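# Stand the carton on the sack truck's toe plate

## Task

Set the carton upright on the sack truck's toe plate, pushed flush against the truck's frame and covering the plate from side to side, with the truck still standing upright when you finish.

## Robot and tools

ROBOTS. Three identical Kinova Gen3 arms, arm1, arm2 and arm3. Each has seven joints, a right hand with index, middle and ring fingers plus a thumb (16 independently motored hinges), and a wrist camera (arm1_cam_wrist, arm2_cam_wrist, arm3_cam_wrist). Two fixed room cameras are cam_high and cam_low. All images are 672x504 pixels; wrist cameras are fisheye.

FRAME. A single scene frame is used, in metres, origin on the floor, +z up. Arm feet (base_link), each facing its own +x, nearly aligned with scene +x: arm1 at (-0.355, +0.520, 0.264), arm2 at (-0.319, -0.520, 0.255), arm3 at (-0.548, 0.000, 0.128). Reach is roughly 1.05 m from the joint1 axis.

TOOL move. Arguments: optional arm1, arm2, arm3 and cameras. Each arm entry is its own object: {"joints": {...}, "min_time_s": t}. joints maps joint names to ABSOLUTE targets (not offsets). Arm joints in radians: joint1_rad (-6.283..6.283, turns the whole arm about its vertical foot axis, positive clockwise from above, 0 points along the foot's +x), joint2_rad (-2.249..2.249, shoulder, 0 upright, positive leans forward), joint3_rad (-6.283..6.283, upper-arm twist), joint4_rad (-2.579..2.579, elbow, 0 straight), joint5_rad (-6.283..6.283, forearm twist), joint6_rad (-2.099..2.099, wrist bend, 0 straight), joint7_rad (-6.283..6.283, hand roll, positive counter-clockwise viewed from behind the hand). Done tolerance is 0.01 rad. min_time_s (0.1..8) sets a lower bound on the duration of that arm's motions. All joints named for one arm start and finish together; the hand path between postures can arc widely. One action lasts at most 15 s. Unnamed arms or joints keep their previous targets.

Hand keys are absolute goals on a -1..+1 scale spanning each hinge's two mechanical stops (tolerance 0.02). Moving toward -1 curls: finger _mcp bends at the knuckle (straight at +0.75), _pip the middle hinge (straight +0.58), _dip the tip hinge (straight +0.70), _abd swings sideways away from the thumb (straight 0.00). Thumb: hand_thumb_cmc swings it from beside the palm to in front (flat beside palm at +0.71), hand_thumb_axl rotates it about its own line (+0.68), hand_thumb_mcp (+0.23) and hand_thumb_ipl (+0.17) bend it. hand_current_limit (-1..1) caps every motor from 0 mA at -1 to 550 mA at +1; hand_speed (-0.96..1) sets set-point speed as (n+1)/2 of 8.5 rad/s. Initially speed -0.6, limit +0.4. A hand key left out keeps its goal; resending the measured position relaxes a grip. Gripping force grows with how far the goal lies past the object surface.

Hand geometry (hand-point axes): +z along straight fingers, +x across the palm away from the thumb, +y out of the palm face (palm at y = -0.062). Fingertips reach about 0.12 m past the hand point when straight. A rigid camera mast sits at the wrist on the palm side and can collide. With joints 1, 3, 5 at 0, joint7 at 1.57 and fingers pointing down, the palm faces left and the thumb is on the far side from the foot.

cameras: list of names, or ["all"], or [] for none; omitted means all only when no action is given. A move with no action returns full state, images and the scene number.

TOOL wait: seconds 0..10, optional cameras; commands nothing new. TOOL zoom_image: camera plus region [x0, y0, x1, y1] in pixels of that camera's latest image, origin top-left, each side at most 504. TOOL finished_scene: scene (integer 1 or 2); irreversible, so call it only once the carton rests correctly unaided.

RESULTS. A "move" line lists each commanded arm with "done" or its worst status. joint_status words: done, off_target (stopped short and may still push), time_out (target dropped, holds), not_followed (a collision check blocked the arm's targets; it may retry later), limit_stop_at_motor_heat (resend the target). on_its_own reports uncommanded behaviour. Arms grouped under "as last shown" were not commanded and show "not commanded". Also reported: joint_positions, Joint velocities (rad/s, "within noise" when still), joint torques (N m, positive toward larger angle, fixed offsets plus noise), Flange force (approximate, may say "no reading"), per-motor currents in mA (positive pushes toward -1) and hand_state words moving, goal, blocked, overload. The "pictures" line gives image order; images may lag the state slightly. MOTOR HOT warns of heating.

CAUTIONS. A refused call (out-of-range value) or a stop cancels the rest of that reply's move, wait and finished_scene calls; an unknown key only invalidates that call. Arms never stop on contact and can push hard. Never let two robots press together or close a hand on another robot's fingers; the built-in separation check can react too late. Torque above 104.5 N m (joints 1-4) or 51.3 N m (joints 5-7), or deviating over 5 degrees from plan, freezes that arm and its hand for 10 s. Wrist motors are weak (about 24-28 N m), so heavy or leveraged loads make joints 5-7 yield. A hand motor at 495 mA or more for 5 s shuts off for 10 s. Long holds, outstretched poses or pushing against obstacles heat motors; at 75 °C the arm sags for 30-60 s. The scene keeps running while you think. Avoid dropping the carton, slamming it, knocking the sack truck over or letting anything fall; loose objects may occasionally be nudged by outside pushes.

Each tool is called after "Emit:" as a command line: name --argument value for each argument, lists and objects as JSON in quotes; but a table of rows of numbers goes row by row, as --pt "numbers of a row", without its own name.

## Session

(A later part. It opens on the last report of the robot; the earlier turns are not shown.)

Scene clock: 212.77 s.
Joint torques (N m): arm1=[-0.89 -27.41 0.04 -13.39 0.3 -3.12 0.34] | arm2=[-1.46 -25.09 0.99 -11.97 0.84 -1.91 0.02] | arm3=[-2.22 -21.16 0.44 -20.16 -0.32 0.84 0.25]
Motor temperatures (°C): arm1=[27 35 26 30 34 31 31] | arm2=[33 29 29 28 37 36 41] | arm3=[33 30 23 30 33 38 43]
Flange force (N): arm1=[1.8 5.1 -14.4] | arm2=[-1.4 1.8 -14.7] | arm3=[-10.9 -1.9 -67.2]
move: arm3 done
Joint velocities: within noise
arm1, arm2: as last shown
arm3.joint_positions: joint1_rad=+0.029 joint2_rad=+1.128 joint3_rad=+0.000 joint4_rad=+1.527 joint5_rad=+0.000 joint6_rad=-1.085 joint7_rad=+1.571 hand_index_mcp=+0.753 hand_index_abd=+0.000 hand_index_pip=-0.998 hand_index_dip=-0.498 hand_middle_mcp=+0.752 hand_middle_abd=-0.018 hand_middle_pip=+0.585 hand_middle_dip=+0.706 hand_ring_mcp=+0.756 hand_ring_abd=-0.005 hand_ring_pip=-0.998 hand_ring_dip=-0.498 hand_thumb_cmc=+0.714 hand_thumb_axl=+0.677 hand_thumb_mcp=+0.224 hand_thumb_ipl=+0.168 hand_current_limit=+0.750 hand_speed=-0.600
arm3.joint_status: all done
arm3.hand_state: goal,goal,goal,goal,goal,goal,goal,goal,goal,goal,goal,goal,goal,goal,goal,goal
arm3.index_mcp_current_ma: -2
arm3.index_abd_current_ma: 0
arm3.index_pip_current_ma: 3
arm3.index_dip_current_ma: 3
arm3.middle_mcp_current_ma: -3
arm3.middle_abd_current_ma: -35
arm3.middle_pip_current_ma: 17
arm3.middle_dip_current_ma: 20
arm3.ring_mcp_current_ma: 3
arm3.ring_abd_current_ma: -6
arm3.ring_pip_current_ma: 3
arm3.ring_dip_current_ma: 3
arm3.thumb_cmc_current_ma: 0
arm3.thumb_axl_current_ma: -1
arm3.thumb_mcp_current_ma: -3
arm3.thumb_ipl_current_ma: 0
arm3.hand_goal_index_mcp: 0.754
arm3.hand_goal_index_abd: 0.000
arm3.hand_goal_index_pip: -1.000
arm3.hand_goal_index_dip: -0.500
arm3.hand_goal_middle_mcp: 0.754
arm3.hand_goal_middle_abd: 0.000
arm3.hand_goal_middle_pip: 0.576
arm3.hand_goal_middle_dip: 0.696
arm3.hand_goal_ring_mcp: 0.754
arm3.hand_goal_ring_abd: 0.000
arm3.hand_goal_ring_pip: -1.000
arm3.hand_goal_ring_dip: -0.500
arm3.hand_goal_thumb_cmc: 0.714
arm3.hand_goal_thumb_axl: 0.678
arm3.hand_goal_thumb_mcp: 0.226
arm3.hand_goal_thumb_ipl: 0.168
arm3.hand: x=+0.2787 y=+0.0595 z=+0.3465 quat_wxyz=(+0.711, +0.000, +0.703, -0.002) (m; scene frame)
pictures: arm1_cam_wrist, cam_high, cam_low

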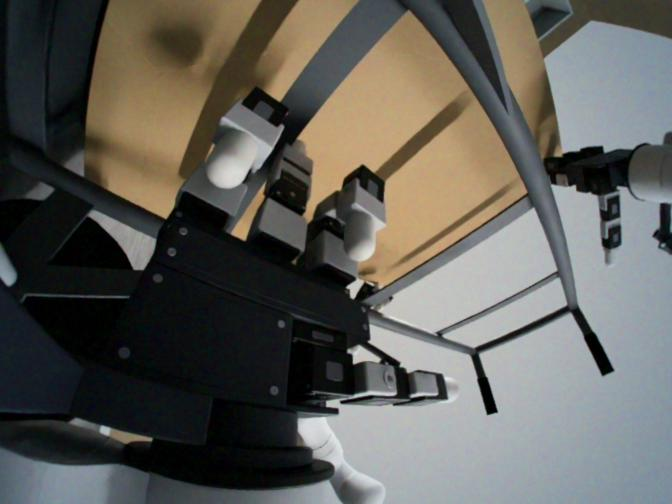

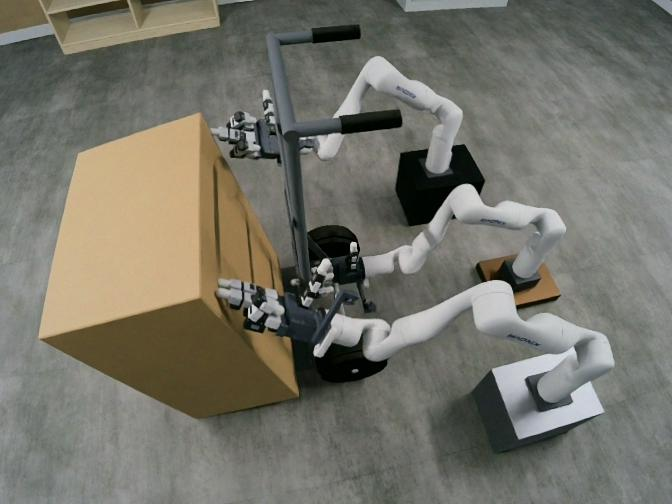

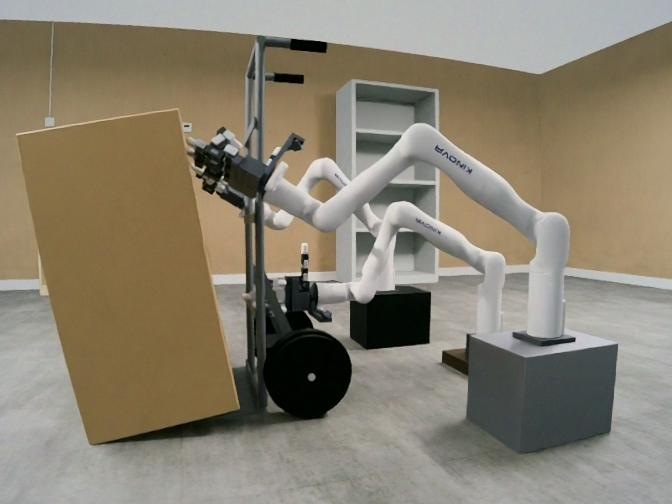

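Emit:
move --arm3 '{"joints":{"joint1_rad":0.0191,"joint2_rad":1.2212,"joint4_rad":1.2647,"joint6_rad":-0.9151},"min_time_s":3.5}' --cameras '["cam_high","cam_low","arm1_cam_wrist"]'

Emit:
zoom_image --camera "cam_low" --region '[140, 330, 280, 460]'

Scene clock: 236.70 s.
Joint torques (N m): arm1=[-0.84 -27.4 0.03 -13.36 0.29 -3.06 0.35] | arm2=[-1.47 -25.03 1.01 -11.95 0.79 -1.96 0.05] | arm3=[-3.12 -21.71 0.1 -17.44 0.13 1.35 0.11]
Motor temperatures (°C): arm1=[27 35 26 30 34 31 31] | arm2=[33 29 29 28 37 35 41] | arm3=[33 30 23 31 33 38 43]
Flange force (N): arm1=[1.9 5.0 -14.5] | arm2=[-1.6 1.8 -14.5] | arm3=[-11.4 -2.5 -63.7]
move: arm3 done
Joint velocities: within noise
arm1, arm2: as last shown
arm3.joint_positions: joint1_rad=+0.019 joint2_rad=+1.221 joint3_rad=+0.000 joint4_rad=+1.265 joint5_rad=+0.000 joint6_rad=-0.915 joint7_rad=+1.571 hand_index_mcp=+0.753 hand_index_abd=+0.000 hand_index_pip=-0.998 hand_index_dip=-0.498 hand_middle_mcp=+0.812 hand_middle_abd=+0.058 hand_middle_pip=+0.586 hand_middle_dip=+0.669 hand_ring_mcp=+0.756 hand_ring_abd=-0.005 hand_ring_pip=-0.998 hand_ring_dip=-0.498 hand_thumb_cmc=+0.714 hand_thumb_axl=+0.677 hand_thumb_mcp=+0.224 hand_thumb_ipl=+0.168 hand_current_limit=+0.750 hand_speed=-0.600
arm3.joint_status: all done
arm3.hand_state: goal,goal,goal,goal,blocked,blocked,goal,blocked,goal,goal,goal,goal,goal,goal,goal,goal
arm3.index_mcp_current_ma: -2
arm3.index_abd_current_ma: 0
arm3.index_pip_current_ma: 3
arm3.index_dip_current_ma: 3
arm3.middle_mcp_current_ma: 196
arm3.middle_abd_current_ma: 151
arm3.middle_pip_current_ma: 19
arm3.middle_dip_current_ma: -68
arm3.ring_mcp_current_ma: 3
arm3.ring_abd_current_ma: -6
arm3.ring_pip_current_ma: 3
arm3.ring_dip_current_ma: 3
arm3.thumb_cmc_current_ma: 0
arm3.thumb_axl_current_ma: -1
arm3.thumb_mcp_current_ma: -3
arm3.thumb_ipl_current_ma: 0
arm3.hand_goal_index_mcp: 0.754
arm3.hand_goal_index_abd: 0.000
arm3.hand_goal_index_pip: -1.000
arm3.hand_goal_index_dip: -0.500
arm3.hand_goal_middle_mcp: 0.754
arm3.hand_goal_middle_abd: 0.000
arm3.hand_goal_middle_pip: 0.576
arm3.hand_goal_middle_dip: 0.696
arm3.hand_goal_ring_mcp: 0.754
arm3.hand_goal_ring_abd: 0.000
arm3.hand_goal_ring_pip: -1.000
arm3.hand_goal_ring_dip: -0.500
arm3.hand_goal_thumb_cmc: 0.714
arm3.hand_goal_thumb_axl: 0.678
arm3.hand_goal_thumb_mcp: 0.226
arm3.hand_goal_thumb_ipl: 0.168
arm3.hand: x=+0.3380 y=+0.0682 z=+0.3399 quat_wxyz=(+0.711, -0.004, +0.703, +0.002) (m; scene frame)
pictures: arm1_cam_wrist, cam_high, cam_low

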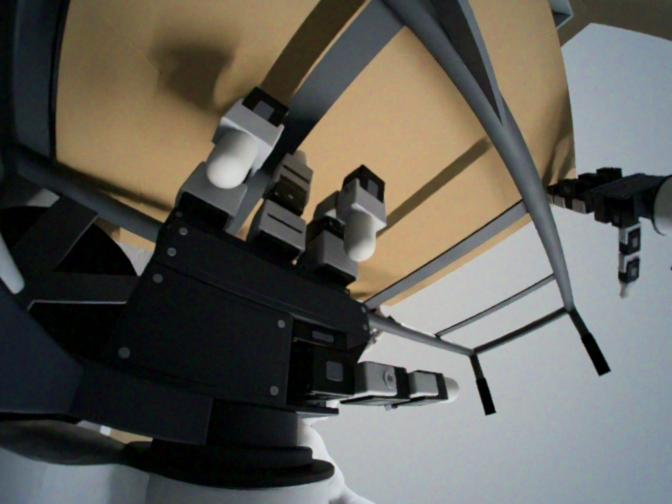

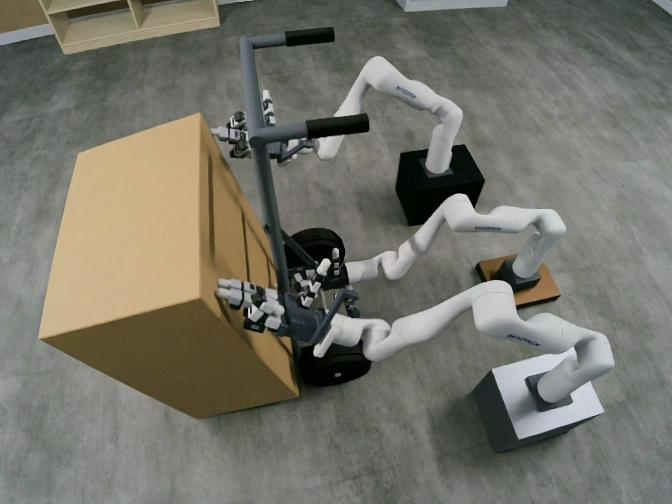

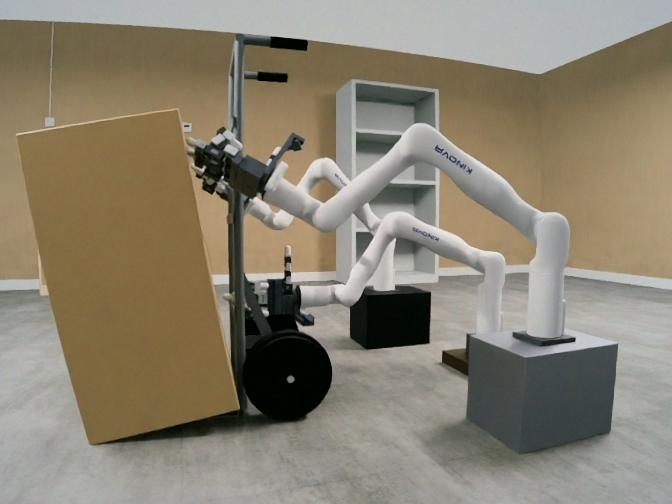

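Scaled by 3.600 from the camera's 672x504 image, which has a finer 960x720 frame.

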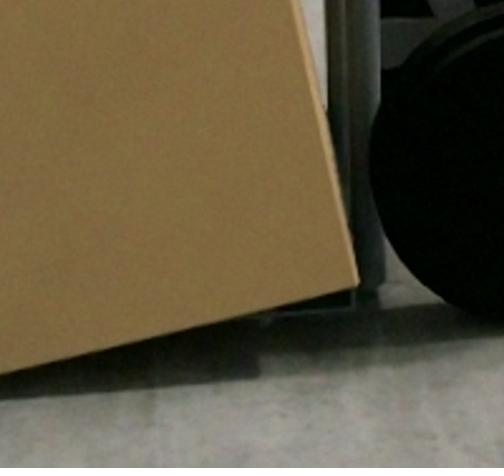

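Emit:
move --arm3 '{"joints":{"joint1_rad":0.0192,"joint2_rad":1.2621,"joint4_rad":1.1435,"joint6_rad":-0.8348},"min_time_s":2.5}' --cameras '["cam_high","cam_low","arm1_cam_wrist"]'

Emit:
zoom_image --camera "cam_low" --region '[140, 330, 280, 460]'

Scene clock: 244.97 s.
Joint torques (N m): arm1=[-0.75 -25.63 -0.02 -11.21 0.15 -3.03 0.36] | arm2=[-1.09 -25.47 1.17 -12.08 0.64 -2.2 0.01] | arm3=[-1.19 -23.48 1.16 -24.72 -0.72 2.52 0.2]
Motor temperatures (°C): arm1=[27 35 26 30 34 31 31] | arm2=[33 29 29 28 37 35 41] | arm3=[33 30 23 32 33 38 43]
Flange force (N): arm1=[1.3 4.6 -7.1] | arm2=[-0.8 1.5 -14.0] | arm3=[-14.7 0.3 -106.2]
move: arm3 done
Joint velocities: within noise
arm1, arm2: as last shown
arm1.joint_positions: joint1_rad=+0.250 joint2_rad=+1.006 joint3_rad=+0.000 joint4_rad=+1.255 joint5_rad=+0.000 joint6_rad=-1.214 joint7_rad=-0.506 hand_index_mcp=+0.781 hand_index_abd=+0.002 hand_index_pip=+0.600 hand_index_dip=+0.714 hand_middle_mcp=+0.770 hand_middle_abd=-0.001 hand_middle_pip=+0.582 hand_middle_dip=+0.699 hand_ring_mcp=+0.759 hand_ring_abd=+0.000 hand_ring_pip=-0.999 hand_ring_dip=-0.497 hand_thumb_cmc=-0.568 hand_thumb_axl=+0.677 hand_thumb_mcp=+0.226 hand_thumb_ipl=+0.168 hand_current_limit=+0.900 hand_speed=-0.600
arm1.index_mcp_current_ma: 14
arm1.index_abd_current_ma: 0
arm1.index_pip_current_ma: 10
arm2.joint_positions: joint1_rad=-0.236 joint2_rad=+0.893 joint3_rad=+0.000 joint4_rad=+1.488 joint5_rad=+0.000 joint6_rad=-1.334 joint7_rad=+0.570 hand_index_mcp=+0.757 hand_index_abd=+0.000 hand_index_pip=-0.999 hand_index_dip=-0.497 hand_middle_mcp=+0.788 hand_middle_abd=+0.076 hand_middle_pip=+0.602 hand_middle_dip=+0.708 hand_ring_mcp=+0.767 hand_ring_abd=+0.000 hand_ring_pip=-0.999 hand_ring_dip=-0.497 hand_thumb_cmc=+0.719 hand_thumb_axl=+0.677 hand_thumb_mcp=+0.226 hand_thumb_ipl=+0.168 hand_current_limit=+0.900 hand_speed=-0.600
arm2.hand_state: goal,goal,goal,goal,blocked,blocked,blocked,goal,goal,goal,goal,goal,goal,goal,goal,goal
arm2.middle_mcp_current_ma: 89
arm2.middle_abd_current_ma: 195
arm2.middle_pip_current_ma: 57
arm2.middle_dip_current_ma: 21
arm3.joint_positions: joint1_rad=+0.019 joint2_rad=+1.262 joint3_rad=+0.000 joint4_rad=+1.144 joint5_rad=+0.000 joint6_rad=-0.835 joint7_rad=+1.571 hand_index_mcp=+0.753 hand_index_abd=+0.000 hand_index_pip=-0.998 hand_index_dip=-0.498 hand_middle_mcp=+0.816 hand_middle_abd=+0.065 hand_middle_pip=+0.588 hand_middle_dip=+0.662 hand_ring_mcp=+0.756 hand_ring_abd=-0.005 hand_ring_pip=-0.998 hand_ring_dip=-0.498 hand_thumb_cmc=+0.714 hand_thumb_axl=+0.677 hand_thumb_mcp=+0.224 hand_thumb_ipl=+0.168 hand_current_limit=+0.750 hand_speed=-0.600
arm3.joint_status: all done
arm3.hand_state: goal,goal,goal,goal,blocked,blocked,goal,blocked,goal,goal,goal,goal,goal,goal,goal,goal
arm3.index_mcp_current_ma: -2
arm3.index_abd_current_ma: 0
arm3.index_pip_current_ma: 3
arm3.index_dip_current_ma: 3
arm3.middle_mcp_current_ma: 211
arm3.middle_abd_current_ma: 175
arm3.middle_pip_current_ma: 25
arm3.middle_dip_current_ma: -91
arm3.ring_mcp_current_ma: 3
arm3.ring_abd_current_ma: -6
arm3.ring_pip_current_ma: 3
arm3.ring_dip_current_ma: 3
arm3.thumb_cmc_current_ma: 0
arm3.thumb_axl_current_ma: -1
arm3.thumb_mcp_current_ma: -3
arm3.thumb_ipl_current_ma: 0
arm3.hand_goal_index_mcp: 0.754
arm3.hand_goal_index_abd: 0.000
arm3.hand_goal_index_pip: -1.000
arm3.hand_goal_index_dip: -0.500
arm3.hand_goal_middle_mcp: 0.754
arm3.hand_goal_middle_abd: 0.000
arm3.hand_goal_middle_pip: 0.576
arm3.hand_goal_middle_dip: 0.696
arm3.hand_goal_ring_mcp: 0.754
arm3.hand_goal_ring_abd: 0.000
arm3.hand_goal_ring_pip: -1.000
arm3.hand_goal_ring_dip: -0.500
arm3.hand_goal_thumb_cmc: 0.714
arm3.hand_goal_thumb_axl: 0.678
arm3.hand_goal_thumb_mcp: 0.226
arm3.hand_goal_thumb_ipl: 0.168
arm3.hand: x=+0.3629 y=+0.0683 z=+0.3401 quat_wxyz=(+0.711, -0.004, +0.703, +0.002) (m; scene frame)
pictures: arm1_cam_wrist, cam_high, cam_low

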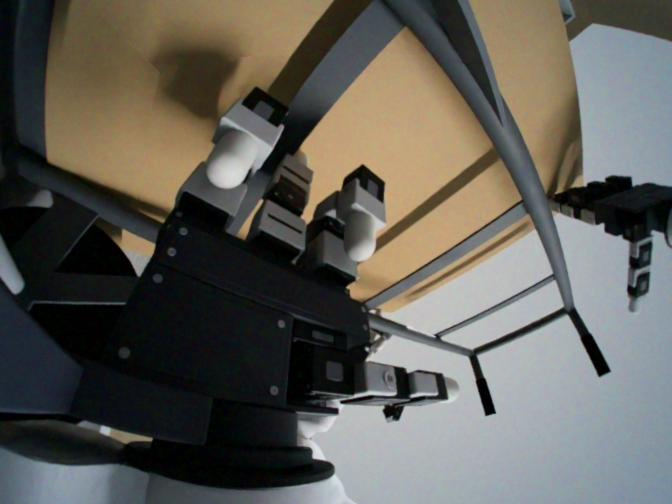

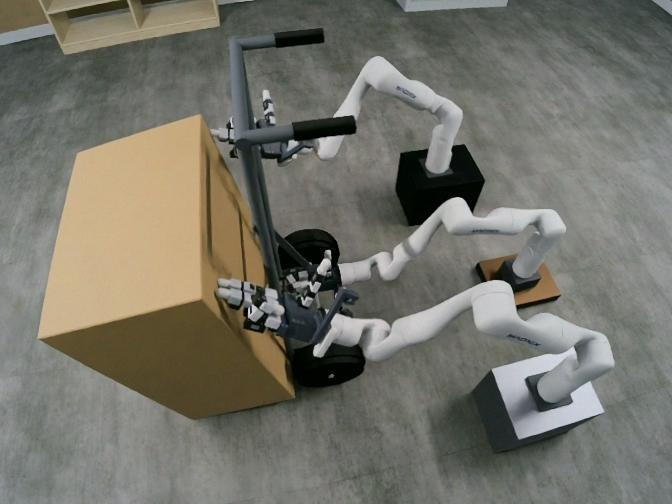

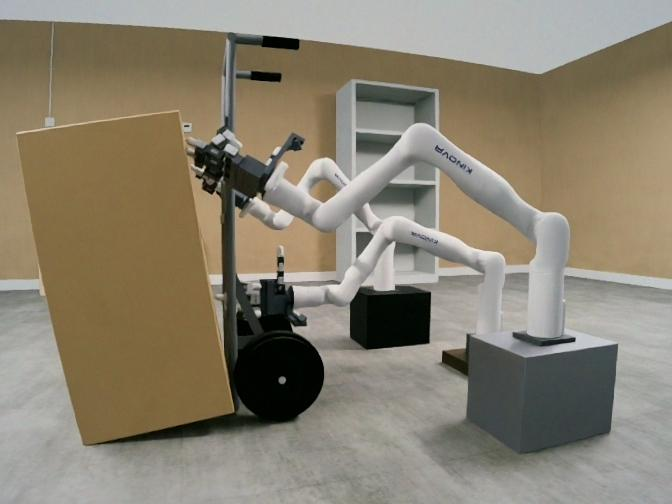

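Scaled by 3.600 from the camera's 672x504 image, which has a finer 960x720 frame.

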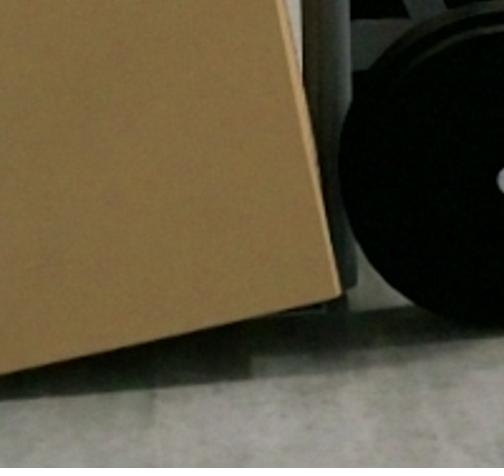

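Emit:
zoom_image --camera "cam_high" --region '[30, 30, 330, 430]'

Emit:
zoom_image --camera "arm1_cam_wrist" --region '[0, 0, 340, 300]'

Scaled by 1.260 from the camera's 672x504 image, which has a finer 960x720 frame.

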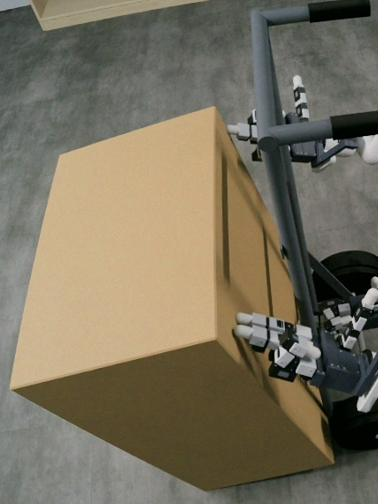

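Scaled by 1.482 from the camera's 672x504 image, which has a finer 960x720 frame.

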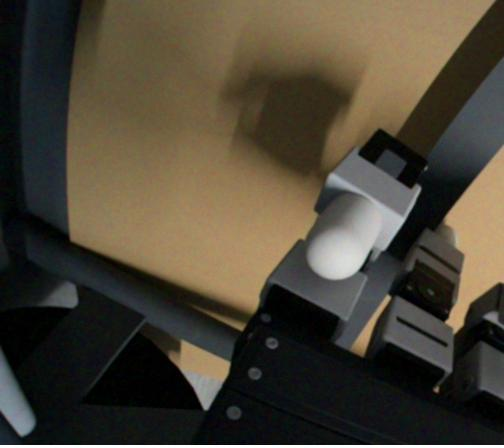

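Emit:
move --arm3 '{"joints":{"joint1_rad":0.0192,"joint2_rad":1.2539,"joint4_rad":1.1677,"joint6_rad":-0.8509},"min_time_s":1}' --arm1 '{"joints":{"joint1_rad":0.2654,"joint2_rad":0.9582,"joint4_rad":1.4863,"joint6_rad":-1.3973},"min_time_s":4}' --arm2 '{"joints":{"joint1_rad":-0.2542,"joint2_rad":0.8608,"joint4_rad":1.697,"joint6_rad":-1.5106},"min_time_s":4}' --cameras '["cam_low"]'

Emit:
move --arm1 '{"joints":{"joint1_rad":0.282,"joint2_rad":0.9406,"joint4_rad":1.6837,"joint6_rad":-1.577},"min_time_s":5}' --arm2 '{"joints":{"joint1_rad":-0.274,"joint2_rad":0.8578,"joint4_rad":1.8808,"joint6_rad":-1.6914},"min_time_s":5}' --cameras '["cam_low","cam_high"]'

Scene clock: 283.47 s.
Joint torques (N m): arm1=[-0.22 -22.11 -0.03 -7.77 -0.18 -2.83 0.4] | arm2=[0.61 -22.16 1.81 -8.47 -0.13 -2.42 0.08] | arm3=[-2.31 -21.5 0.18 -7.98 0.24 -0.19 0.1]
Motor temperatures (°C): arm1=[27 36 26 30 34 31 31] | arm2=[33 30 29 28 37 35 41] | arm3=[33 30 23 34 33 38 43]
Flange force (N): arm1=[0.9 4.1 1.2] | arm2=[0.8 2.1 -4.7] | arm3=[-6.6 -2.9 -15.4]
move: arm1 done; arm2 done; arm3 done
Joint velocities: within noise
arm1.joint_positions: joint1_rad=+0.265 joint2_rad=+0.958 joint3_rad=+0.000 joint4_rad=+1.486 joint5_rad=+0.000 joint6_rad=-1.397 joint7_rad=-0.506 hand_index_mcp=+0.771 hand_index_abd=+0.000 hand_index_pip=+0.583 hand_index_dip=+0.700 hand_middle_mcp=+0.770 hand_middle_abd=-0.001 hand_middle_pip=+0.582 hand_middle_dip=+0.699 hand_ring_mcp=+0.759 hand_ring_abd=+0.000 hand_ring_pip=-0.999 hand_ring_dip=-0.497 hand_thumb_cmc=-0.568 hand_thumb_axl=+0.677 hand_thumb_mcp=+0.226 hand_thumb_ipl=+0.168 hand_current_limit=+0.900 hand_speed=-0.600
arm1.joint_status: all done
arm1.hand_state: goal,goal,goal,goal,goal,goal,goal,goal,goal,goal,goal,goal,goal,goal,goal,goal
arm1.index_mcp_current_ma: 6
arm1.index_abd_current_ma: 0
arm1.index_pip_current_ma: 1
arm1.index_dip_current_ma: 0
arm1.middle_mcp_current_ma: 5
arm1.middle_abd_current_ma: 0
arm1.middle_pip_current_ma: 1
arm1.middle_dip_current_ma: 0
arm1.ring_mcp_current_ma: 0
arm1.ring_abd_current_ma: 0
arm1.ring_pip_current_ma: 0
arm1.ring_dip_current_ma: 0
arm1.thumb_cmc_current_ma: 0
arm1.thumb_axl_current_ma: 0
arm1.thumb_mcp_current_ma: 0
arm1.thumb_ipl_current_ma: 0
arm1.hand_goal_index_mcp: 0.754
arm1.hand_goal_index_abd: 0.000
arm1.hand_goal_index_pip: 0.576
arm1.hand_goal_index_dip: 0.696
arm1.hand_goal_middle_mcp: 0.754
arm1.hand_goal_middle_abd: 0.000
arm1.hand_goal_middle_pip: 0.576
arm1.hand_goal_middle_dip: 0.696
arm1.hand_goal_ring_mcp: 0.754
arm1.hand_goal_ring_abd: 0.000
arm1.hand_goal_ring_pip: -1.000
arm1.hand_goal_ring_dip: -0.500
arm1.hand_goal_thumb_cmc: -0.570
arm1.hand_goal_thumb_axl: 0.678
arm1.hand_goal_thumb_mcp: 0.226
arm1.hand_goal_thumb_ipl: 0.168
arm1.hand: x=+0.3640 y=+0.2261 z=+0.7616 quat_wxyz=(+0.538, +0.459, +0.190, +0.681) (m; scene frame)
arm2.joint_positions: joint1_rad=-0.254 joint2_rad=+0.861 joint3_rad=+0.000 joint4_rad=+1.697 joint5_rad=+0.000 joint6_rad=-1.511 joint7_rad=+0.570 hand_index_mcp=+0.757 hand_index_abd=+0.000 hand_index_pip=-0.999 hand_index_dip=-0.497 hand_middle_mcp=+0.770 hand_middle_abd=+0.001 hand_middle_pip=+0.582 hand_middle_dip=+0.699 hand_ring_mcp=+0.767 hand_ring_abd=+0.000 hand_ring_pip=-0.999 hand_ring_dip=-0.497 hand_thumb_cmc=+0.719 hand_thumb_axl=+0.677 hand_thumb_mcp=+0.226 hand_thumb_ipl=+0.168 hand_current_limit=+0.900 hand_speed=-0.600
arm2.joint_status: all done
arm2.hand_state: goal,goal,goal,goal,goal,goal,goal,goal,goal,goal,goal,goal,goal,goal,goal,goal
arm2.index_mcp_current_ma: 3
arm2.index_abd_current_ma: 0
arm2.index_pip_current_ma: 1
arm2.index_dip_current_ma: 3
arm2.middle_mcp_current_ma: 32
arm2.middle_abd_current_ma: 1
arm2.middle_pip_current_ma: 9
arm2.middle_dip_current_ma: 3
arm2.ring_mcp_current_ma: 25
arm2.ring_abd_current_ma: 0
arm2.ring_pip_current_ma: 1
arm2.ring_dip_current_ma: 3
arm2.thumb_cmc_current_ma: 7
arm2.thumb_axl_current_ma: -1
arm2.thumb_mcp_current_ma: 0
arm2.thumb_ipl_current_ma: 0
arm2.hand_goal_index_mcp: 0.754
arm2.hand_goal_index_abd: 0.000
arm2.hand_goal_index_pip: -1.000
arm2.hand_goal_index_dip: -0.500
arm2.hand_goal_middle_mcp: 0.754
arm2.hand_goal_middle_abd: 0.000
arm2.hand_goal_middle_pip: 0.576
arm2.hand_goal_middle_dip: 0.696
arm2.hand_goal_ring_mcp: 0.754
arm2.hand_goal_ring_abd: 0.000
arm2.hand_goal_ring_pip: -1.000
arm2.hand_goal_ring_dip: -0.500
arm2.hand_goal_thumb_cmc: 0.714
arm2.hand_goal_thumb_axl: 0.678
arm2.hand_goal_thumb_mcp: 0.226
arm2.hand_goal_thumb_ipl: 0.168
arm2.hand: x=+0.3568 y=-0.3044 z=+0.7774 quat_wxyz=(+0.688, +0.170, +0.468, +0.527) (m; scene frame)
arm3.joint_positions: joint1_rad=+0.019 joint2_rad=+1.254 joint3_rad=+0.000 joint4_rad=+1.168 joint5_rad=+0.000 joint6_rad=-0.851 joint7_rad=+1.571 hand_index_mcp=+0.753 hand_index_abd=+0.000 hand_index_pip=-0.998 hand_index_dip=-0.498 hand_middle_mcp=+0.814 hand_middle_abd=+0.074 hand_middle_pip=+0.588 hand_middle_dip=+0.667 hand_ring_mcp=+0.756 hand_ring_abd=-0.005 hand_ring_pip=-0.998 hand_ring_dip=-0.498 hand_thumb_cmc=+0.714 hand_thumb_axl=+0.677 hand_thumb_mcp=+0.224 hand_thumb_ipl=+0.168 hand_current_limit=+0.750 hand_speed=-0.600
arm3.joint_status: all done
arm3.hand_state: goal,goal,goal,goal,blocked,blocked,goal,blocked,goal,goal,goal,goal,goal,goal,goal,goal
arm3.index_mcp_current_ma: -2
arm3.index_abd_current_ma: 0
arm3.index_pip_current_ma: 3
arm3.index_dip_current_ma: 3
arm3.middle_mcp_current_ma: 204
arm3.middle_abd_current_ma: 208
arm3.middle_pip_current_ma: 24
arm3.middle_dip_current_ma: -75
arm3.ring_mcp_current_ma: 3
arm3.ring_abd_current_ma: -6
arm3.ring_pip_current_ma: 3
arm3.ring_dip_current_ma: 3
arm3.thumb_cmc_current_ma: 0
arm3.thumb_axl_current_ma: -1
arm3.thumb_mcp_current_ma: -3
arm3.thumb_ipl_current_ma: 0
arm3.hand_goal_index_mcp: 0.754
arm3.hand_goal_index_abd: 0.000
arm3.hand_goal_index_pip: -1.000
arm3.hand_goal_index_dip: -0.500
arm3.hand_goal_middle_mcp: 0.754
arm3.hand_goal_middle_abd: 0.000
arm3.hand_goal_middle_pip: 0.576
arm3.hand_goal_middle_dip: 0.696
arm3.hand_goal_ring_mcp: 0.754
arm3.hand_goal_ring_abd: 0.000
arm3.hand_goal_ring_pip: -1.000
arm3.hand_goal_ring_dip: -0.500
arm3.hand_goal_thumb_cmc: 0.714
arm3.hand_goal_thumb_axl: 0.678
arm3.hand_goal_thumb_mcp: 0.226
arm3.hand_goal_thumb_ipl: 0.168
arm3.hand: x=+0.3581 y=+0.0682 z=+0.3400 quat_wxyz=(+0.711, -0.004, +0.703, +0.002) (m; scene frame)
pictures: cam_low

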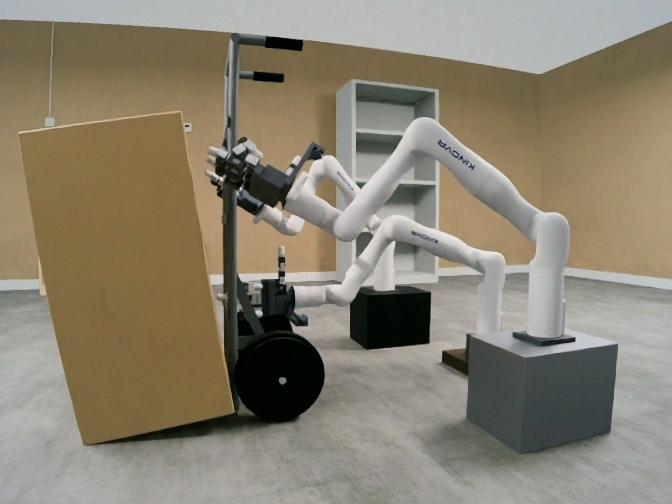

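Scene clock: 288.77 s.
Joint torques (N m): arm1=[-0.21 -20.69 0.01 -6.58 -0.14 -2.86 0.35] | arm2=[0.66 -20.66 1.73 -7.07 -0.12 -2.37 0.03] | arm3=[-2.3 -21.55 0.12 -7.94 0.3 -0.18 0.11]
Motor temperatures (°C): arm1=[27 36 26 30 34 32 31] | arm2=[33 30 29 28 37 35 41] | arm3=[33 31 23 33 33 38 43]
Flange force (N): arm1=[1.1 4.2 1.8] | arm2=[1.1 2.5 -4.4] | arm3=[-6.4 -2.8 -15.1]
move: arm1 done; arm2 done
Joint velocities: within noise
arm1.joint_positions: joint1_rad=+0.282 joint2_rad=+0.941 joint3_rad=+0.000 joint4_rad=+1.684 joint5_rad=+0.000 joint6_rad=-1.577 joint7_rad=-0.506 hand_index_mcp=+0.771 hand_index_abd=+0.000 hand_index_pip=+0.583 hand_index_dip=+0.700 hand_middle_mcp=+0.770 hand_middle_abd=-0.001 hand_middle_pip=+0.582 hand_middle_dip=+0.699 hand_ring_mcp=+0.759 hand_ring_abd=+0.000 hand_ring_pip=-0.999 hand_ring_dip=-0.497 hand_thumb_cmc=-0.568 hand_thumb_axl=+0.677 hand_thumb_mcp=+0.226 hand_thumb_ipl=+0.168 hand_current_limit=+0.900 hand_speed=-0.600
arm1.joint_status: all done
arm1.hand_state: goal,goal,goal,goal,goal,goal,goal,goal,goal,goal,goal,goal,goal,goal,goal,goal
arm1.index_mcp_current_ma: 6
arm1.index_abd_current_ma: 0
arm1.index_pip_current_ma: 1
arm1.index_dip_current_ma: 0
arm1.middle_mcp_current_ma: 5
arm1.middle_abd_current_ma: 0
arm1.middle_pip_current_ma: 1
arm1.middle_dip_current_ma: 0
arm1.ring_mcp_current_ma: 0
arm1.ring_abd_current_ma: 0
arm1.ring_pip_current_ma: 0
arm1.ring_dip_current_ma: 0
arm1.thumb_cmc_current_ma: 0
arm1.thumb_axl_current_ma: 0
arm1.thumb_mcp_current_ma: 0
arm1.thumb_ipl_current_ma: 0
arm1.hand_goal_index_mcp: 0.754
arm1.hand_goal_index_abd: 0.000
arm1.hand_goal_index_pip: 0.576
arm1.hand_goal_index_dip: 0.696
arm1.hand_goal_middle_mcp: 0.754
arm1.hand_goal_middle_abd: 0.000
arm1.hand_goal_middle_pip: 0.576
arm1.hand_goal_middle_dip: 0.696
arm1.hand_goal_ring_mcp: 0.754
arm1.hand_goal_ring_abd: 0.000
arm1.hand_goal_ring_pip: -1.000
arm1.hand_goal_ring_dip: -0.500
arm1.hand_goal_thumb_cmc: -0.570
arm1.hand_goal_thumb_axl: 0.678
arm1.hand_goal_thumb_mcp: 0.226
arm1.hand_goal_thumb_ipl: 0.168
arm1.hand: x=+0.3108 y=+0.2287 z=+0.7349 quat_wxyz=(+0.543, +0.460, +0.186, +0.677) (m; scene frame)
arm2.joint_positions: joint1_rad=-0.274 joint2_rad=+0.858 joint3_rad=+0.000 joint4_rad=+1.881 joint5_rad=+0.000 joint6_rad=-1.691 joint7_rad=+0.570 hand_index_mcp=+0.757 hand_index_abd=+0.000 hand_index_pip=-0.999 hand_index_dip=-0.497 hand_middle_mcp=+0.770 hand_middle_abd=+0.001 hand_middle_pip=+0.582 hand_middle_dip=+0.699 hand_ring_mcp=+0.767 hand_ring_abd=+0.000 hand_ring_pip=-0.999 hand_ring_dip=-0.497 hand_thumb_cmc=+0.719 hand_thumb_axl=+0.677 hand_thumb_mcp=+0.226 hand_thumb_ipl=+0.168 hand_current_limit=+0.900 hand_speed=-0.600
arm2.joint_status: all done
arm2.hand_state: goal,goal,goal,goal,goal,goal,goal,goal,goal,goal,goal,goal,goal,goal,goal,goal
arm2.index_mcp_current_ma: 3
arm2.index_abd_current_ma: 0
arm2.index_pip_current_ma: 1
arm2.index_dip_current_ma: 3
arm2.middle_mcp_current_ma: 32
arm2.middle_abd_current_ma: 1
arm2.middle_pip_current_ma: 9
arm2.middle_dip_current_ma: 3
arm2.ring_mcp_current_ma: 25
arm2.ring_abd_current_ma: 0
arm2.ring_pip_current_ma: 1
arm2.ring_dip_current_ma: 3
arm2.thumb_cmc_current_ma: 7
arm2.thumb_axl_current_ma: -1
arm2.thumb_mcp_current_ma: 0
arm2.thumb_ipl_current_ma: 0
arm2.hand_goal_index_mcp: 0.754
arm2.hand_goal_index_abd: 0.000
arm2.hand_goal_index_pip: -1.000
arm2.hand_goal_index_dip: -0.500
arm2.hand_goal_middle_mcp: 0.754
arm2.hand_goal_middle_abd: 0.000
arm2.hand_goal_middle_pip: 0.576
arm2.hand_goal_middle_dip: 0.696
arm2.hand_goal_ring_mcp: 0.754
arm2.hand_goal_ring_abd: 0.000
arm2.hand_goal_ring_pip: -1.000
arm2.hand_goal_ring_dip: -0.500
arm2.hand_goal_thumb_cmc: 0.714
arm2.hand_goal_thumb_axl: 0.678
arm2.hand_goal_thumb_mcp: 0.226
arm2.hand_goal_thumb_ipl: 0.168
arm2.hand: x=+0.3043 y=-0.3073 z=+0.7513 quat_wxyz=(+0.683, +0.165, +0.470, +0.534) (m; scene frame)
arm3: as last shown
pictures: cam_high, cam_low

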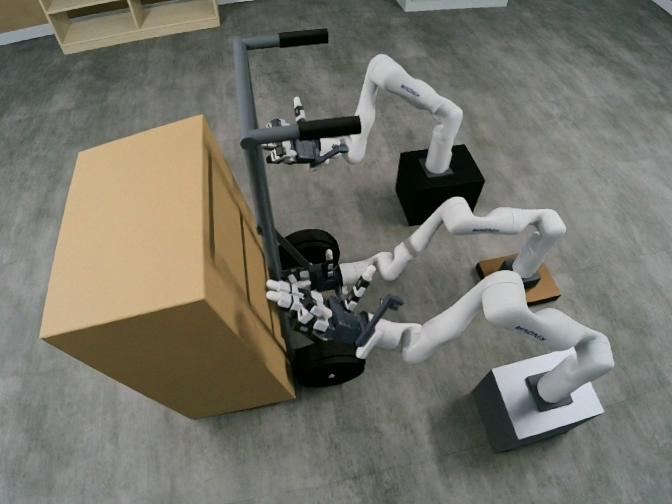

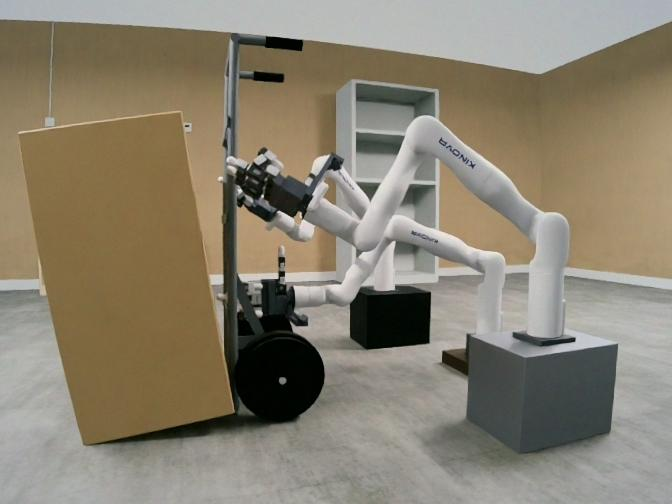

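Emit:
move --arm1 '{"joints":{"joint1_rad":0.2503,"joint2_rad":1.006,"joint4_rad":1.2552,"joint6_rad":-1.214},"min_time_s":2.5}' --arm2 '{"joints":{"joint1_rad":-0.2363,"joint2_rad":0.8933,"joint4_rad":1.4875,"joint6_rad":-1.3336},"min_time_s":2.5}' --cameras '[]'

Emit:
move --arm1 '{"joints":{"joint1_rad":0.2469,"joint2_rad":1.0217,"joint4_rad":1.1931,"joint6_rad":-1.1676},"min_time_s":1.5}' --arm2 '{"joints":{"joint1_rad":-0.2324,"joint2_rad":0.9046,"joint4_rad":1.4334,"joint6_rad":-1.2909},"min_time_s":1.5}' --cameras '["cam_low"]'

Scene clock: 357.50 s.
Joint torques (N m): arm1=[-1.07 -25.21 -0.19 -10.75 0.28 -2.94 0.34] | arm2=[0.69 -24.77 1.84 -11.14 -0.16 -2.18 0] | arm3=[-2.33 -21.5 0.27 -7.95 0.29 -0.27 0.1]
Motor temperatures (°C): arm1=[27 37 26 30 34 32 31] | arm2=[33 30 29 28 37 36 40] | arm3=[33 32 23 31 33 38 43]
Flange force (N): arm1=[0.9 4.8 -5.8] | arm2=[0.8 2.4 -10.9] | arm3=[-6.7 -2.8 -15.0]
move: arm1 done; arm2 done
Joint velocities: within noise
arm1.joint_positions: joint1_rad=+0.250 joint2_rad=+1.006 joint3_rad=+0.000 joint4_rad=+1.255 joint5_rad=+0.000 joint6_rad=-1.214 joint7_rad=-0.506 hand_index_mcp=+0.769 hand_index_abd=+0.007 hand_index_pip=+0.583 hand_index_dip=+0.700 hand_middle_mcp=+0.770 hand_middle_abd=-0.001 hand_middle_pip=+0.582 hand_middle_dip=+0.699 hand_ring_mcp=+0.759 hand_ring_abd=+0.000 hand_ring_pip=-0.999 hand_ring_dip=-0.497 hand_thumb_cmc=-0.568 hand_thumb_axl=+0.677 hand_thumb_mcp=+0.226 hand_thumb_ipl=+0.168 hand_current_limit=+0.900 hand_speed=-0.600
arm1.joint_status: all done
arm1.hand_state: goal,goal,goal,goal,goal,goal,goal,goal,goal,goal,goal,goal,goal,goal,goal,goal
arm1.index_mcp_current_ma: 4
arm1.index_abd_current_ma: 1
arm1.index_pip_current_ma: 1
arm1.index_dip_current_ma: 0
arm1.middle_mcp_current_ma: 5
arm1.middle_abd_current_ma: 0
arm1.middle_pip_current_ma: 1
arm1.middle_dip_current_ma: 0
arm1.ring_mcp_current_ma: 0
arm1.ring_abd_current_ma: 0
arm1.ring_pip_current_ma: 0
arm1.ring_dip_current_ma: 0
arm1.thumb_cmc_current_ma: 0
arm1.thumb_axl_current_ma: 0
arm1.thumb_mcp_current_ma: 0
arm1.thumb_ipl_current_ma: 0
arm1.hand_goal_index_mcp: 0.754
arm1.hand_goal_index_abd: 0.000
arm1.hand_goal_index_pip: 0.576
arm1.hand_goal_index_dip: 0.696
arm1.hand_goal_middle_mcp: 0.754
arm1.hand_goal_middle_abd: 0.000
arm1.hand_goal_middle_pip: 0.576
arm1.hand_goal_middle_dip: 0.696
arm1.hand_goal_ring_mcp: 0.754
arm1.hand_goal_ring_abd: 0.000
arm1.hand_goal_ring_pip: -1.000
arm1.hand_goal_ring_dip: -0.500
arm1.hand_goal_thumb_cmc: -0.570
arm1.hand_goal_thumb_axl: 0.678
arm1.hand_goal_thumb_mcp: 0.226
arm1.hand_goal_thumb_ipl: 0.168
arm1.hand: x=+0.4182 y=+0.2238 z=+0.7861 quat_wxyz=(+0.533, +0.457, +0.193, +0.685) (m; scene frame)
arm2.joint_positions: joint1_rad=-0.236 joint2_rad=+0.893 joint3_rad=+0.000 joint4_rad=+1.487 joint5_rad=+0.000 joint6_rad=-1.334 joint7_rad=+0.570 hand_index_mcp=+0.757 hand_index_abd=+0.000 hand_index_pip=-0.999 hand_index_dip=-0.497 hand_middle_mcp=+0.766 hand_middle_abd=-0.002 hand_middle_pip=+0.582 hand_middle_dip=+0.699 hand_ring_mcp=+0.767 hand_ring_abd=+0.000 hand_ring_pip=-0.999 hand_ring_dip=-0.497 hand_thumb_cmc=+0.719 hand_thumb_axl=+0.677 hand_thumb_mcp=+0.226 hand_thumb_ipl=+0.168 hand_current_limit=+0.900 hand_speed=-0.600
arm2.joint_status: all done
arm2.hand_state: goal,goal,goal,goal,goal,goal,goal,goal,goal,goal,goal,goal,goal,goal,goal,goal
arm2.index_mcp_current_ma: 3
arm2.index_abd_current_ma: 0
arm2.index_pip_current_ma: 1
arm2.index_dip_current_ma: 3
arm2.middle_mcp_current_ma: 22
arm2.middle_abd_current_ma: -2
arm2.middle_pip_current_ma: 9
arm2.middle_dip_current_ma: 3
arm2.ring_mcp_current_ma: 25
arm2.ring_abd_current_ma: 0
arm2.ring_pip_current_ma: 1
arm2.ring_dip_current_ma: 3
arm2.thumb_cmc_current_ma: 7
arm2.thumb_axl_current_ma: -1
arm2.thumb_mcp_current_ma: 0
arm2.thumb_ipl_current_ma: 0
arm2.hand_goal_index_mcp: 0.754
arm2.hand_goal_index_abd: 0.000
arm2.hand_goal_index_pip: -1.000
arm2.hand_goal_index_dip: -0.500
arm2.hand_goal_middle_mcp: 0.754
arm2.hand_goal_middle_abd: 0.000
arm2.hand_goal_middle_pip: 0.576
arm2.hand_goal_middle_dip: 0.696
arm2.hand_goal_ring_mcp: 0.754
arm2.hand_goal_ring_abd: 0.000
arm2.hand_goal_ring_pip: -1.000
arm2.hand_goal_ring_dip: -0.500
arm2.hand_goal_thumb_cmc: 0.714
arm2.hand_goal_thumb_axl: 0.678
arm2.hand_goal_thumb_mcp: 0.226
arm2.hand_goal_thumb_ipl: 0.168
arm2.hand: x=+0.4105 y=-0.3017 z=+0.8017 quat_wxyz=(+0.693, +0.174, +0.467, +0.521) (m; scene frame)
arm3: as last shown
arm3.joint_positions: joint1_rad=+0.019 joint2_rad=+1.254 joint3_rad=+0.000 joint4_rad=+1.168 joint5_rad=+0.000 joint6_rad=-0.851 joint7_rad=+1.571 hand_index_mcp=+0.753 hand_index_abd=+0.000 hand_index_pip=-0.998 hand_index_dip=-0.498 hand_middle_mcp=+0.814 hand_middle_abd=+0.074 hand_middle_pip=+0.588 hand_middle_dip=+0.668 hand_ring_mcp=+0.756 hand_ring_abd=-0.005 hand_ring_pip=-0.998 hand_ring_dip=-0.498 hand_thumb_cmc=+0.714 hand_thumb_axl=+0.677 hand_thumb_mcp=+0.224 hand_thumb_ipl=+0.168 hand_current_limit=+0.750 hand_speed=-0.600
arm3.middle_abd_current_ma: 209
arm3.middle_dip_current_ma: -73
pictures: none
No camera images: "cameras" was empty.

Scene clock: 359.30 s.
Joint torques (N m): arm1=[-1.55 -27.4 -0.19 -13.08 0.58 -3.04 0.37] | arm2=[0.56 -26.76 1.77 -13.2 -0.21 -2.33 0.06] | arm3=[-2.44 -21.58 0.12 -7.8 0.28 -0.29 0.11]
Motor temperatures (°C): arm1=[27 37 26 30 34 32 31] | arm2=[33 30 29 28 37 36 40] | arm3=[33 32 23 31 33 38 43]
Flange force (N): arm1=[1.2 5.4 -13.3] | arm2=[0.7 2.1 -16.5] | arm3=[-6.4 -3.1 -14.0]
move: arm1 done; arm2 done
Joint velocities: within noise
arm1.joint_positions: joint1_rad=+0.247 joint2_rad=+1.022 joint3_rad=+0.000 joint4_rad=+1.193 joint5_rad=+0.000 joint6_rad=-1.168 joint7_rad=-0.506 hand_index_mcp=+0.769 hand_index_abd=+0.010 hand_index_pip=+0.587 hand_index_dip=+0.706 hand_middle_mcp=+0.770 hand_middle_abd=+0.000 hand_middle_pip=+0.582 hand_middle_dip=+0.699 hand_ring_mcp=+0.759 hand_ring_abd=+0.000 hand_ring_pip=-0.999 hand_ring_dip=-0.497 hand_thumb_cmc=-0.568 hand_thumb_axl=+0.677 hand_thumb_mcp=+0.226 hand_thumb_ipl=+0.168 hand_current_limit=+0.900 hand_speed=-0.600
arm1.joint_status: all done
arm1.hand_state: goal,goal,goal,goal,goal,goal,goal,goal,goal,goal,goal,goal,goal,goal,goal,goal
arm1.index_mcp_current_ma: 4
arm1.index_abd_current_ma: 1
arm1.index_pip_current_ma: 2
arm1.index_dip_current_ma: 2
arm1.middle_mcp_current_ma: 5
arm1.middle_abd_current_ma: 0
arm1.middle_pip_current_ma: 1
arm1.middle_dip_current_ma: 0
arm1.ring_mcp_current_ma: 0
arm1.ring_abd_current_ma: 0
arm1.ring_pip_current_ma: 0
arm1.ring_dip_current_ma: 0
arm1.thumb_cmc_current_ma: 0
arm1.thumb_axl_current_ma: 0
arm1.thumb_mcp_current_ma: 0
arm1.thumb_ipl_current_ma: 0
arm1.hand_goal_index_mcp: 0.754
arm1.hand_goal_index_abd: 0.000
arm1.hand_goal_index_pip: 0.576
arm1.hand_goal_index_dip: 0.696
arm1.hand_goal_middle_mcp: 0.754
arm1.hand_goal_middle_abd: 0.000
arm1.hand_goal_middle_pip: 0.576
arm1.hand_goal_middle_dip: 0.696
arm1.hand_goal_ring_mcp: 0.754
arm1.hand_goal_ring_abd: 0.000
arm1.hand_goal_ring_pip: -1.000
arm1.hand_goal_ring_dip: -0.500
arm1.hand_goal_thumb_cmc: -0.570
arm1.hand_goal_thumb_axl: 0.678
arm1.hand_goal_thumb_mcp: 0.226
arm1.hand_goal_thumb_ipl: 0.168
arm1.hand: x=+0.4312 y=+0.2232 z=+0.7921 quat_wxyz=(+0.532, +0.457, +0.194, +0.686) (m; scene frame)
arm2.joint_positions: joint1_rad=-0.232 joint2_rad=+0.905 joint3_rad=+0.000 joint4_rad=+1.433 joint5_rad=+0.000 joint6_rad=-1.291 joint7_rad=+0.570 hand_index_mcp=+0.757 hand_index_abd=+0.000 hand_index_pip=-0.999 hand_index_dip=-0.497 hand_middle_mcp=+0.767 hand_middle_abd=-0.003 hand_middle_pip=+0.588 hand_middle_dip=+0.703 hand_ring_mcp=+0.767 hand_ring_abd=+0.000 hand_ring_pip=-0.999 hand_ring_dip=-0.497 hand_thumb_cmc=+0.719 hand_thumb_axl=+0.677 hand_thumb_mcp=+0.226 hand_thumb_ipl=+0.168 hand_current_limit=+0.900 hand_speed=-0.600
arm2.joint_status: all done
arm2.hand_state: goal,goal,goal,goal,goal,goal,goal,goal,goal,goal,goal,goal,goal,goal,goal,goal
arm2.index_mcp_current_ma: 3
arm2.index_abd_current_ma: 0
arm2.index_pip_current_ma: 1
arm2.index_dip_current_ma: 3
arm2.middle_mcp_current_ma: 25
arm2.middle_abd_current_ma: -2
arm2.middle_pip_current_ma: 20
arm2.middle_dip_current_ma: 11
arm2.ring_mcp_current_ma: 25
arm2.ring_abd_current_ma: 0
arm2.ring_pip_current_ma: 1
arm2.ring_dip_current_ma: 3
arm2.thumb_cmc_current_ma: 7
arm2.thumb_axl_current_ma: -1
arm2.thumb_mcp_current_ma: 0
arm2.thumb_ipl_current_ma: 0
arm2.hand_goal_index_mcp: 0.754
arm2.hand_goal_index_abd: 0.000
arm2.hand_goal_index_pip: -1.000
arm2.hand_goal_index_dip: -0.500
arm2.hand_goal_middle_mcp: 0.754
arm2.hand_goal_middle_abd: 0.000
arm2.hand_goal_middle_pip: 0.576
arm2.hand_goal_middle_dip: 0.696
arm2.hand_goal_ring_mcp: 0.754
arm2.hand_goal_ring_abd: 0.000
arm2.hand_goal_ring_pip: -1.000
arm2.hand_goal_ring_dip: -0.500
arm2.hand_goal_thumb_cmc: 0.714
arm2.hand_goal_thumb_axl: 0.678
arm2.hand_goal_thumb_mcp: 0.226
arm2.hand_goal_thumb_ipl: 0.168
arm2.hand: x=+0.4233 y=-0.3011 z=+0.8075 quat_wxyz=(+0.694, +0.175, +0.467, +0.520) (m; scene frame)
arm3: as last shown
arm3.middle_mcp_current_ma: 203
arm3.middle_dip_current_ma: -72
pictures: cam_low

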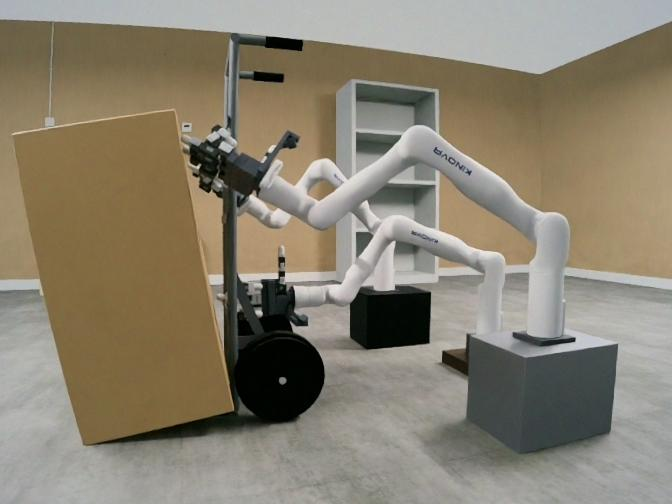

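Emit:
move --arm3 '{"joints":{"joint1_rad":0.0191,"joint2_rad":1.2114,"joint4_rad":1.2687,"joint6_rad":-0.9093},"min_time_s":1.5}' --cameras '[]'

Emit:
move --arm1 '{"joints":{"joint1_rad":0.2503,"joint2_rad":1.006,"joint4_rad":1.2552,"joint6_rad":-1.214},"min_time_s":2}' --arm2 '{"joints":{"joint1_rad":-0.2363,"joint2_rad":0.8933,"joint4_rad":1.4875,"joint6_rad":-1.3336},"min_time_s":2}' --cameras '["cam_low"]'

Scene clock: 365.70 s.
Joint torques (N m): arm1=[-1.61 -27.39 -0.21 -13.07 0.55 -3.01 0.33] | arm2=[0.55 -26.72 1.85 -13.16 -0.21 -2.29 0.04] | arm3=[-0.86 -24.96 0.75 -6.68 0.02 -2.43 0.1]
Motor temperatures (°C): arm1=[27 37 26 30 34 32 31] | arm2=[33 30 29 28 37 36 40] | arm3=[33 32 23 31 33 38 43]
Flange force (N): arm1=[1.1 5.4 -13.3] | arm2=[0.7 2.1 -16.5] | arm3=[-0.3 -1.7 3.4]
move: arm3 done
Joint velocities: within noise
arm1, arm2: as last shown
arm3.joint_positions: joint1_rad=+0.019 joint2_rad=+1.211 joint3_rad=+0.000 joint4_rad=+1.269 joint5_rad=+0.000 joint6_rad=-0.909 joint7_rad=+1.571 hand_index_mcp=+0.753 hand_index_abd=+0.000 hand_index_pip=-0.998 hand_index_dip=-0.498 hand_middle_mcp=+0.764 hand_middle_abd=+0.053 hand_middle_pip=+0.582 hand_middle_dip=+0.696 hand_ring_mcp=+0.756 hand_ring_abd=-0.005 hand_ring_pip=-0.998 hand_ring_dip=-0.498 hand_thumb_cmc=+0.714 hand_thumb_axl=+0.677 hand_thumb_mcp=+0.224 hand_thumb_ipl=+0.168 hand_current_limit=+0.750 hand_speed=-0.600
arm3.joint_status: all done
arm3.hand_state: goal,goal,goal,goal,goal,blocked,goal,goal,goal,goal,goal,goal,goal,goal,goal,goal
arm3.index_mcp_current_ma: -2
arm3.index_abd_current_ma: 0
arm3.index_pip_current_ma: 3
arm3.index_dip_current_ma: 3
arm3.middle_mcp_current_ma: 20
arm3.middle_abd_current_ma: 136
arm3.middle_pip_current_ma: 11
arm3.middle_dip_current_ma: 0
arm3.ring_mcp_current_ma: 3
arm3.ring_abd_current_ma: -6
arm3.ring_pip_current_ma: 3
arm3.ring_dip_current_ma: 3
arm3.thumb_cmc_current_ma: 0
arm3.thumb_axl_current_ma: -1
arm3.thumb_mcp_current_ma: -3
arm3.thumb_ipl_current_ma: 0
arm3.hand_goal_index_mcp: 0.754
arm3.hand_goal_index_abd: 0.000
arm3.hand_goal_index_pip: -1.000
arm3.hand_goal_index_dip: -0.500
arm3.hand_goal_middle_mcp: 0.754
arm3.hand_goal_middle_abd: 0.000
arm3.hand_goal_middle_pip: 0.576
arm3.hand_goal_middle_dip: 0.696
arm3.hand_goal_ring_mcp: 0.754
arm3.hand_goal_ring_abd: 0.000
arm3.hand_goal_ring_pip: -1.000
arm3.hand_goal_ring_dip: -0.500
arm3.hand_goal_thumb_cmc: 0.714
arm3.hand_goal_thumb_axl: 0.678
arm3.hand_goal_thumb_mcp: 0.226
arm3.hand_goal_thumb_ipl: 0.168
arm3.hand: x=+0.3379 y=+0.0682 z=+0.3449 quat_wxyz=(+0.711, -0.004, +0.703, +0.002) (m; scene frame)
pictures: none
No camera images: "cameras" was empty.

Scene clock: 368.00 s.
Joint torques (N m): arm1=[-0.63 -24.75 -0.04 -10.26 0.07 -2.82 0.35] | arm2=[0.59 -24.38 1.69 -10.78 -0.05 -2.16 0] | arm3=[-0.89 -24.98 0.75 -6.69 0.11 -2.4 0.02]
Motor temperatures (°C): arm1=[27 37 26 30 34 32 31] | arm2=[33 30 29 28 37 36 40] | arm3=[33 32 23 31 33 38 43]
Flange force (N): arm1=[1.2 4.6 -4.6] | arm2=[0.6 2.5 -9.9] | arm3=[-0.2 -1.5 3.2]
move: arm1 done; arm2 done
Joint velocities: within noise
arm1.joint_positions: joint1_rad=+0.250 joint2_rad=+1.006 joint3_rad=+0.000 joint4_rad=+1.255 joint5_rad=+0.000 joint6_rad=-1.214 joint7_rad=-0.506 hand_index_mcp=+0.766 hand_index_abd=+0.007 hand_index_pip=+0.586 hand_index_dip=+0.706 hand_middle_mcp=+0.769 hand_middle_abd=+0.000 hand_middle_pip=+0.580 hand_middle_dip=+0.698 hand_ring_mcp=+0.759 hand_ring_abd=+0.000 hand_ring_pip=-0.999 hand_ring_dip=-0.497 hand_thumb_cmc=-0.568 hand_thumb_axl=+0.677 hand_thumb_mcp=+0.226 hand_thumb_ipl=+0.168 hand_current_limit=+0.900 hand_speed=-0.600
arm1.joint_status: all done
arm1.hand_state: goal,goal,goal,goal,goal,goal,goal,goal,goal,goal,goal,goal,goal,goal,goal,goal
arm1.index_mcp_current_ma: 3
arm1.index_abd_current_ma: 1
arm1.index_pip_current_ma: 2
arm1.index_dip_current_ma: 2
arm1.middle_mcp_current_ma: 4
arm1.middle_abd_current_ma: 0
arm1.middle_pip_current_ma: 0
arm1.middle_dip_current_ma: 0
arm1.ring_mcp_current_ma: 0
arm1.ring_abd_current_ma: 0
arm1.ring_pip_current_ma: 0
arm1.ring_dip_current_ma: 0
arm1.thumb_cmc_current_ma: 0
arm1.thumb_axl_current_ma: 0
arm1.thumb_mcp_current_ma: 0
arm1.thumb_ipl_current_ma: 0
arm1.hand_goal_index_mcp: 0.754
arm1.hand_goal_index_abd: 0.000
arm1.hand_goal_index_pip: 0.576
arm1.hand_goal_index_dip: 0.696
arm1.hand_goal_middle_mcp: 0.754
arm1.hand_goal_middle_abd: 0.000
arm1.hand_goal_middle_pip: 0.576
arm1.hand_goal_middle_dip: 0.696
arm1.hand_goal_ring_mcp: 0.754
arm1.hand_goal_ring_abd: 0.000
arm1.hand_goal_ring_pip: -1.000
arm1.hand_goal_ring_dip: -0.500
arm1.hand_goal_thumb_cmc: -0.570
arm1.hand_goal_thumb_axl: 0.678
arm1.hand_goal_thumb_mcp: 0.226
arm1.hand_goal_thumb_ipl: 0.168
arm1.hand: x=+0.4182 y=+0.2238 z=+0.7862 quat_wxyz=(+0.533, +0.457, +0.193, +0.685) (m; scene frame)
arm2.joint_positions: joint1_rad=-0.236 joint2_rad=+0.893 joint3_rad=+0.000 joint4_rad=+1.487 joint5_rad=+0.000 joint6_rad=-1.334 joint7_rad=+0.570 hand_index_mcp=+0.757 hand_index_abd=+0.000 hand_index_pip=-0.999 hand_index_dip=-0.497 hand_middle_mcp=+0.764 hand_middle_abd=+0.001 hand_middle_pip=+0.585 hand_middle_dip=+0.703 hand_ring_mcp=+0.767 hand_ring_abd=+0.000 hand_ring_pip=-0.999 hand_ring_dip=-0.497 hand_thumb_cmc=+0.719 hand_thumb_axl=+0.677 hand_thumb_mcp=+0.226 hand_thumb_ipl=+0.168 hand_current_limit=+0.900 hand_speed=-0.600
arm2.joint_status: all done
arm2.hand_state: goal,goal,goal,goal,goal,goal,goal,goal,goal,goal,goal,goal,goal,goal,goal,goal
arm2.index_mcp_current_ma: 3
arm2.index_abd_current_ma: 0
arm2.index_pip_current_ma: 1
arm2.index_dip_current_ma: 3
arm2.middle_mcp_current_ma: 17
arm2.middle_abd_current_ma: 1
arm2.middle_pip_current_ma: 15
arm2.middle_dip_current_ma: 11
arm2.ring_mcp_current_ma: 25
arm2.ring_abd_current_ma: 0
arm2.ring_pip_current_ma: 1
arm2.ring_dip_current_ma: 3
arm2.thumb_cmc_current_ma: 7
arm2.thumb_axl_current_ma: -1
arm2.thumb_mcp_current_ma: 0
arm2.thumb_ipl_current_ma: 0
arm2.hand_goal_index_mcp: 0.754
arm2.hand_goal_index_abd: 0.000
arm2.hand_goal_index_pip: -1.000
arm2.hand_goal_index_dip: -0.500
arm2.hand_goal_middle_mcp: 0.754
arm2.hand_goal_middle_abd: 0.000
arm2.hand_goal_middle_pip: 0.576
arm2.hand_goal_middle_dip: 0.696
arm2.hand_goal_ring_mcp: 0.754
arm2.hand_goal_ring_abd: 0.000
arm2.hand_goal_ring_pip: -1.000
arm2.hand_goal_ring_dip: -0.500
arm2.hand_goal_thumb_cmc: 0.714
arm2.hand_goal_thumb_axl: 0.678
arm2.hand_goal_thumb_mcp: 0.226
arm2.hand_goal_thumb_ipl: 0.168
arm2.hand: x=+0.4105 y=-0.3017 z=+0.8017 quat_wxyz=(+0.693, +0.174, +0.467, +0.521) (m; scene frame)
arm3: as last shown
pictures: cam_low

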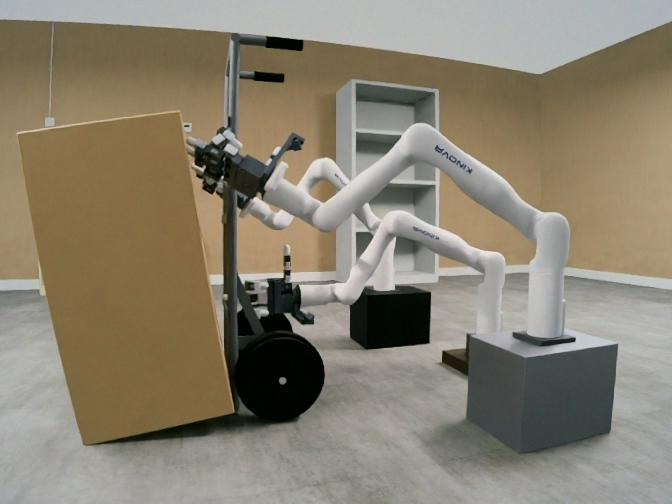

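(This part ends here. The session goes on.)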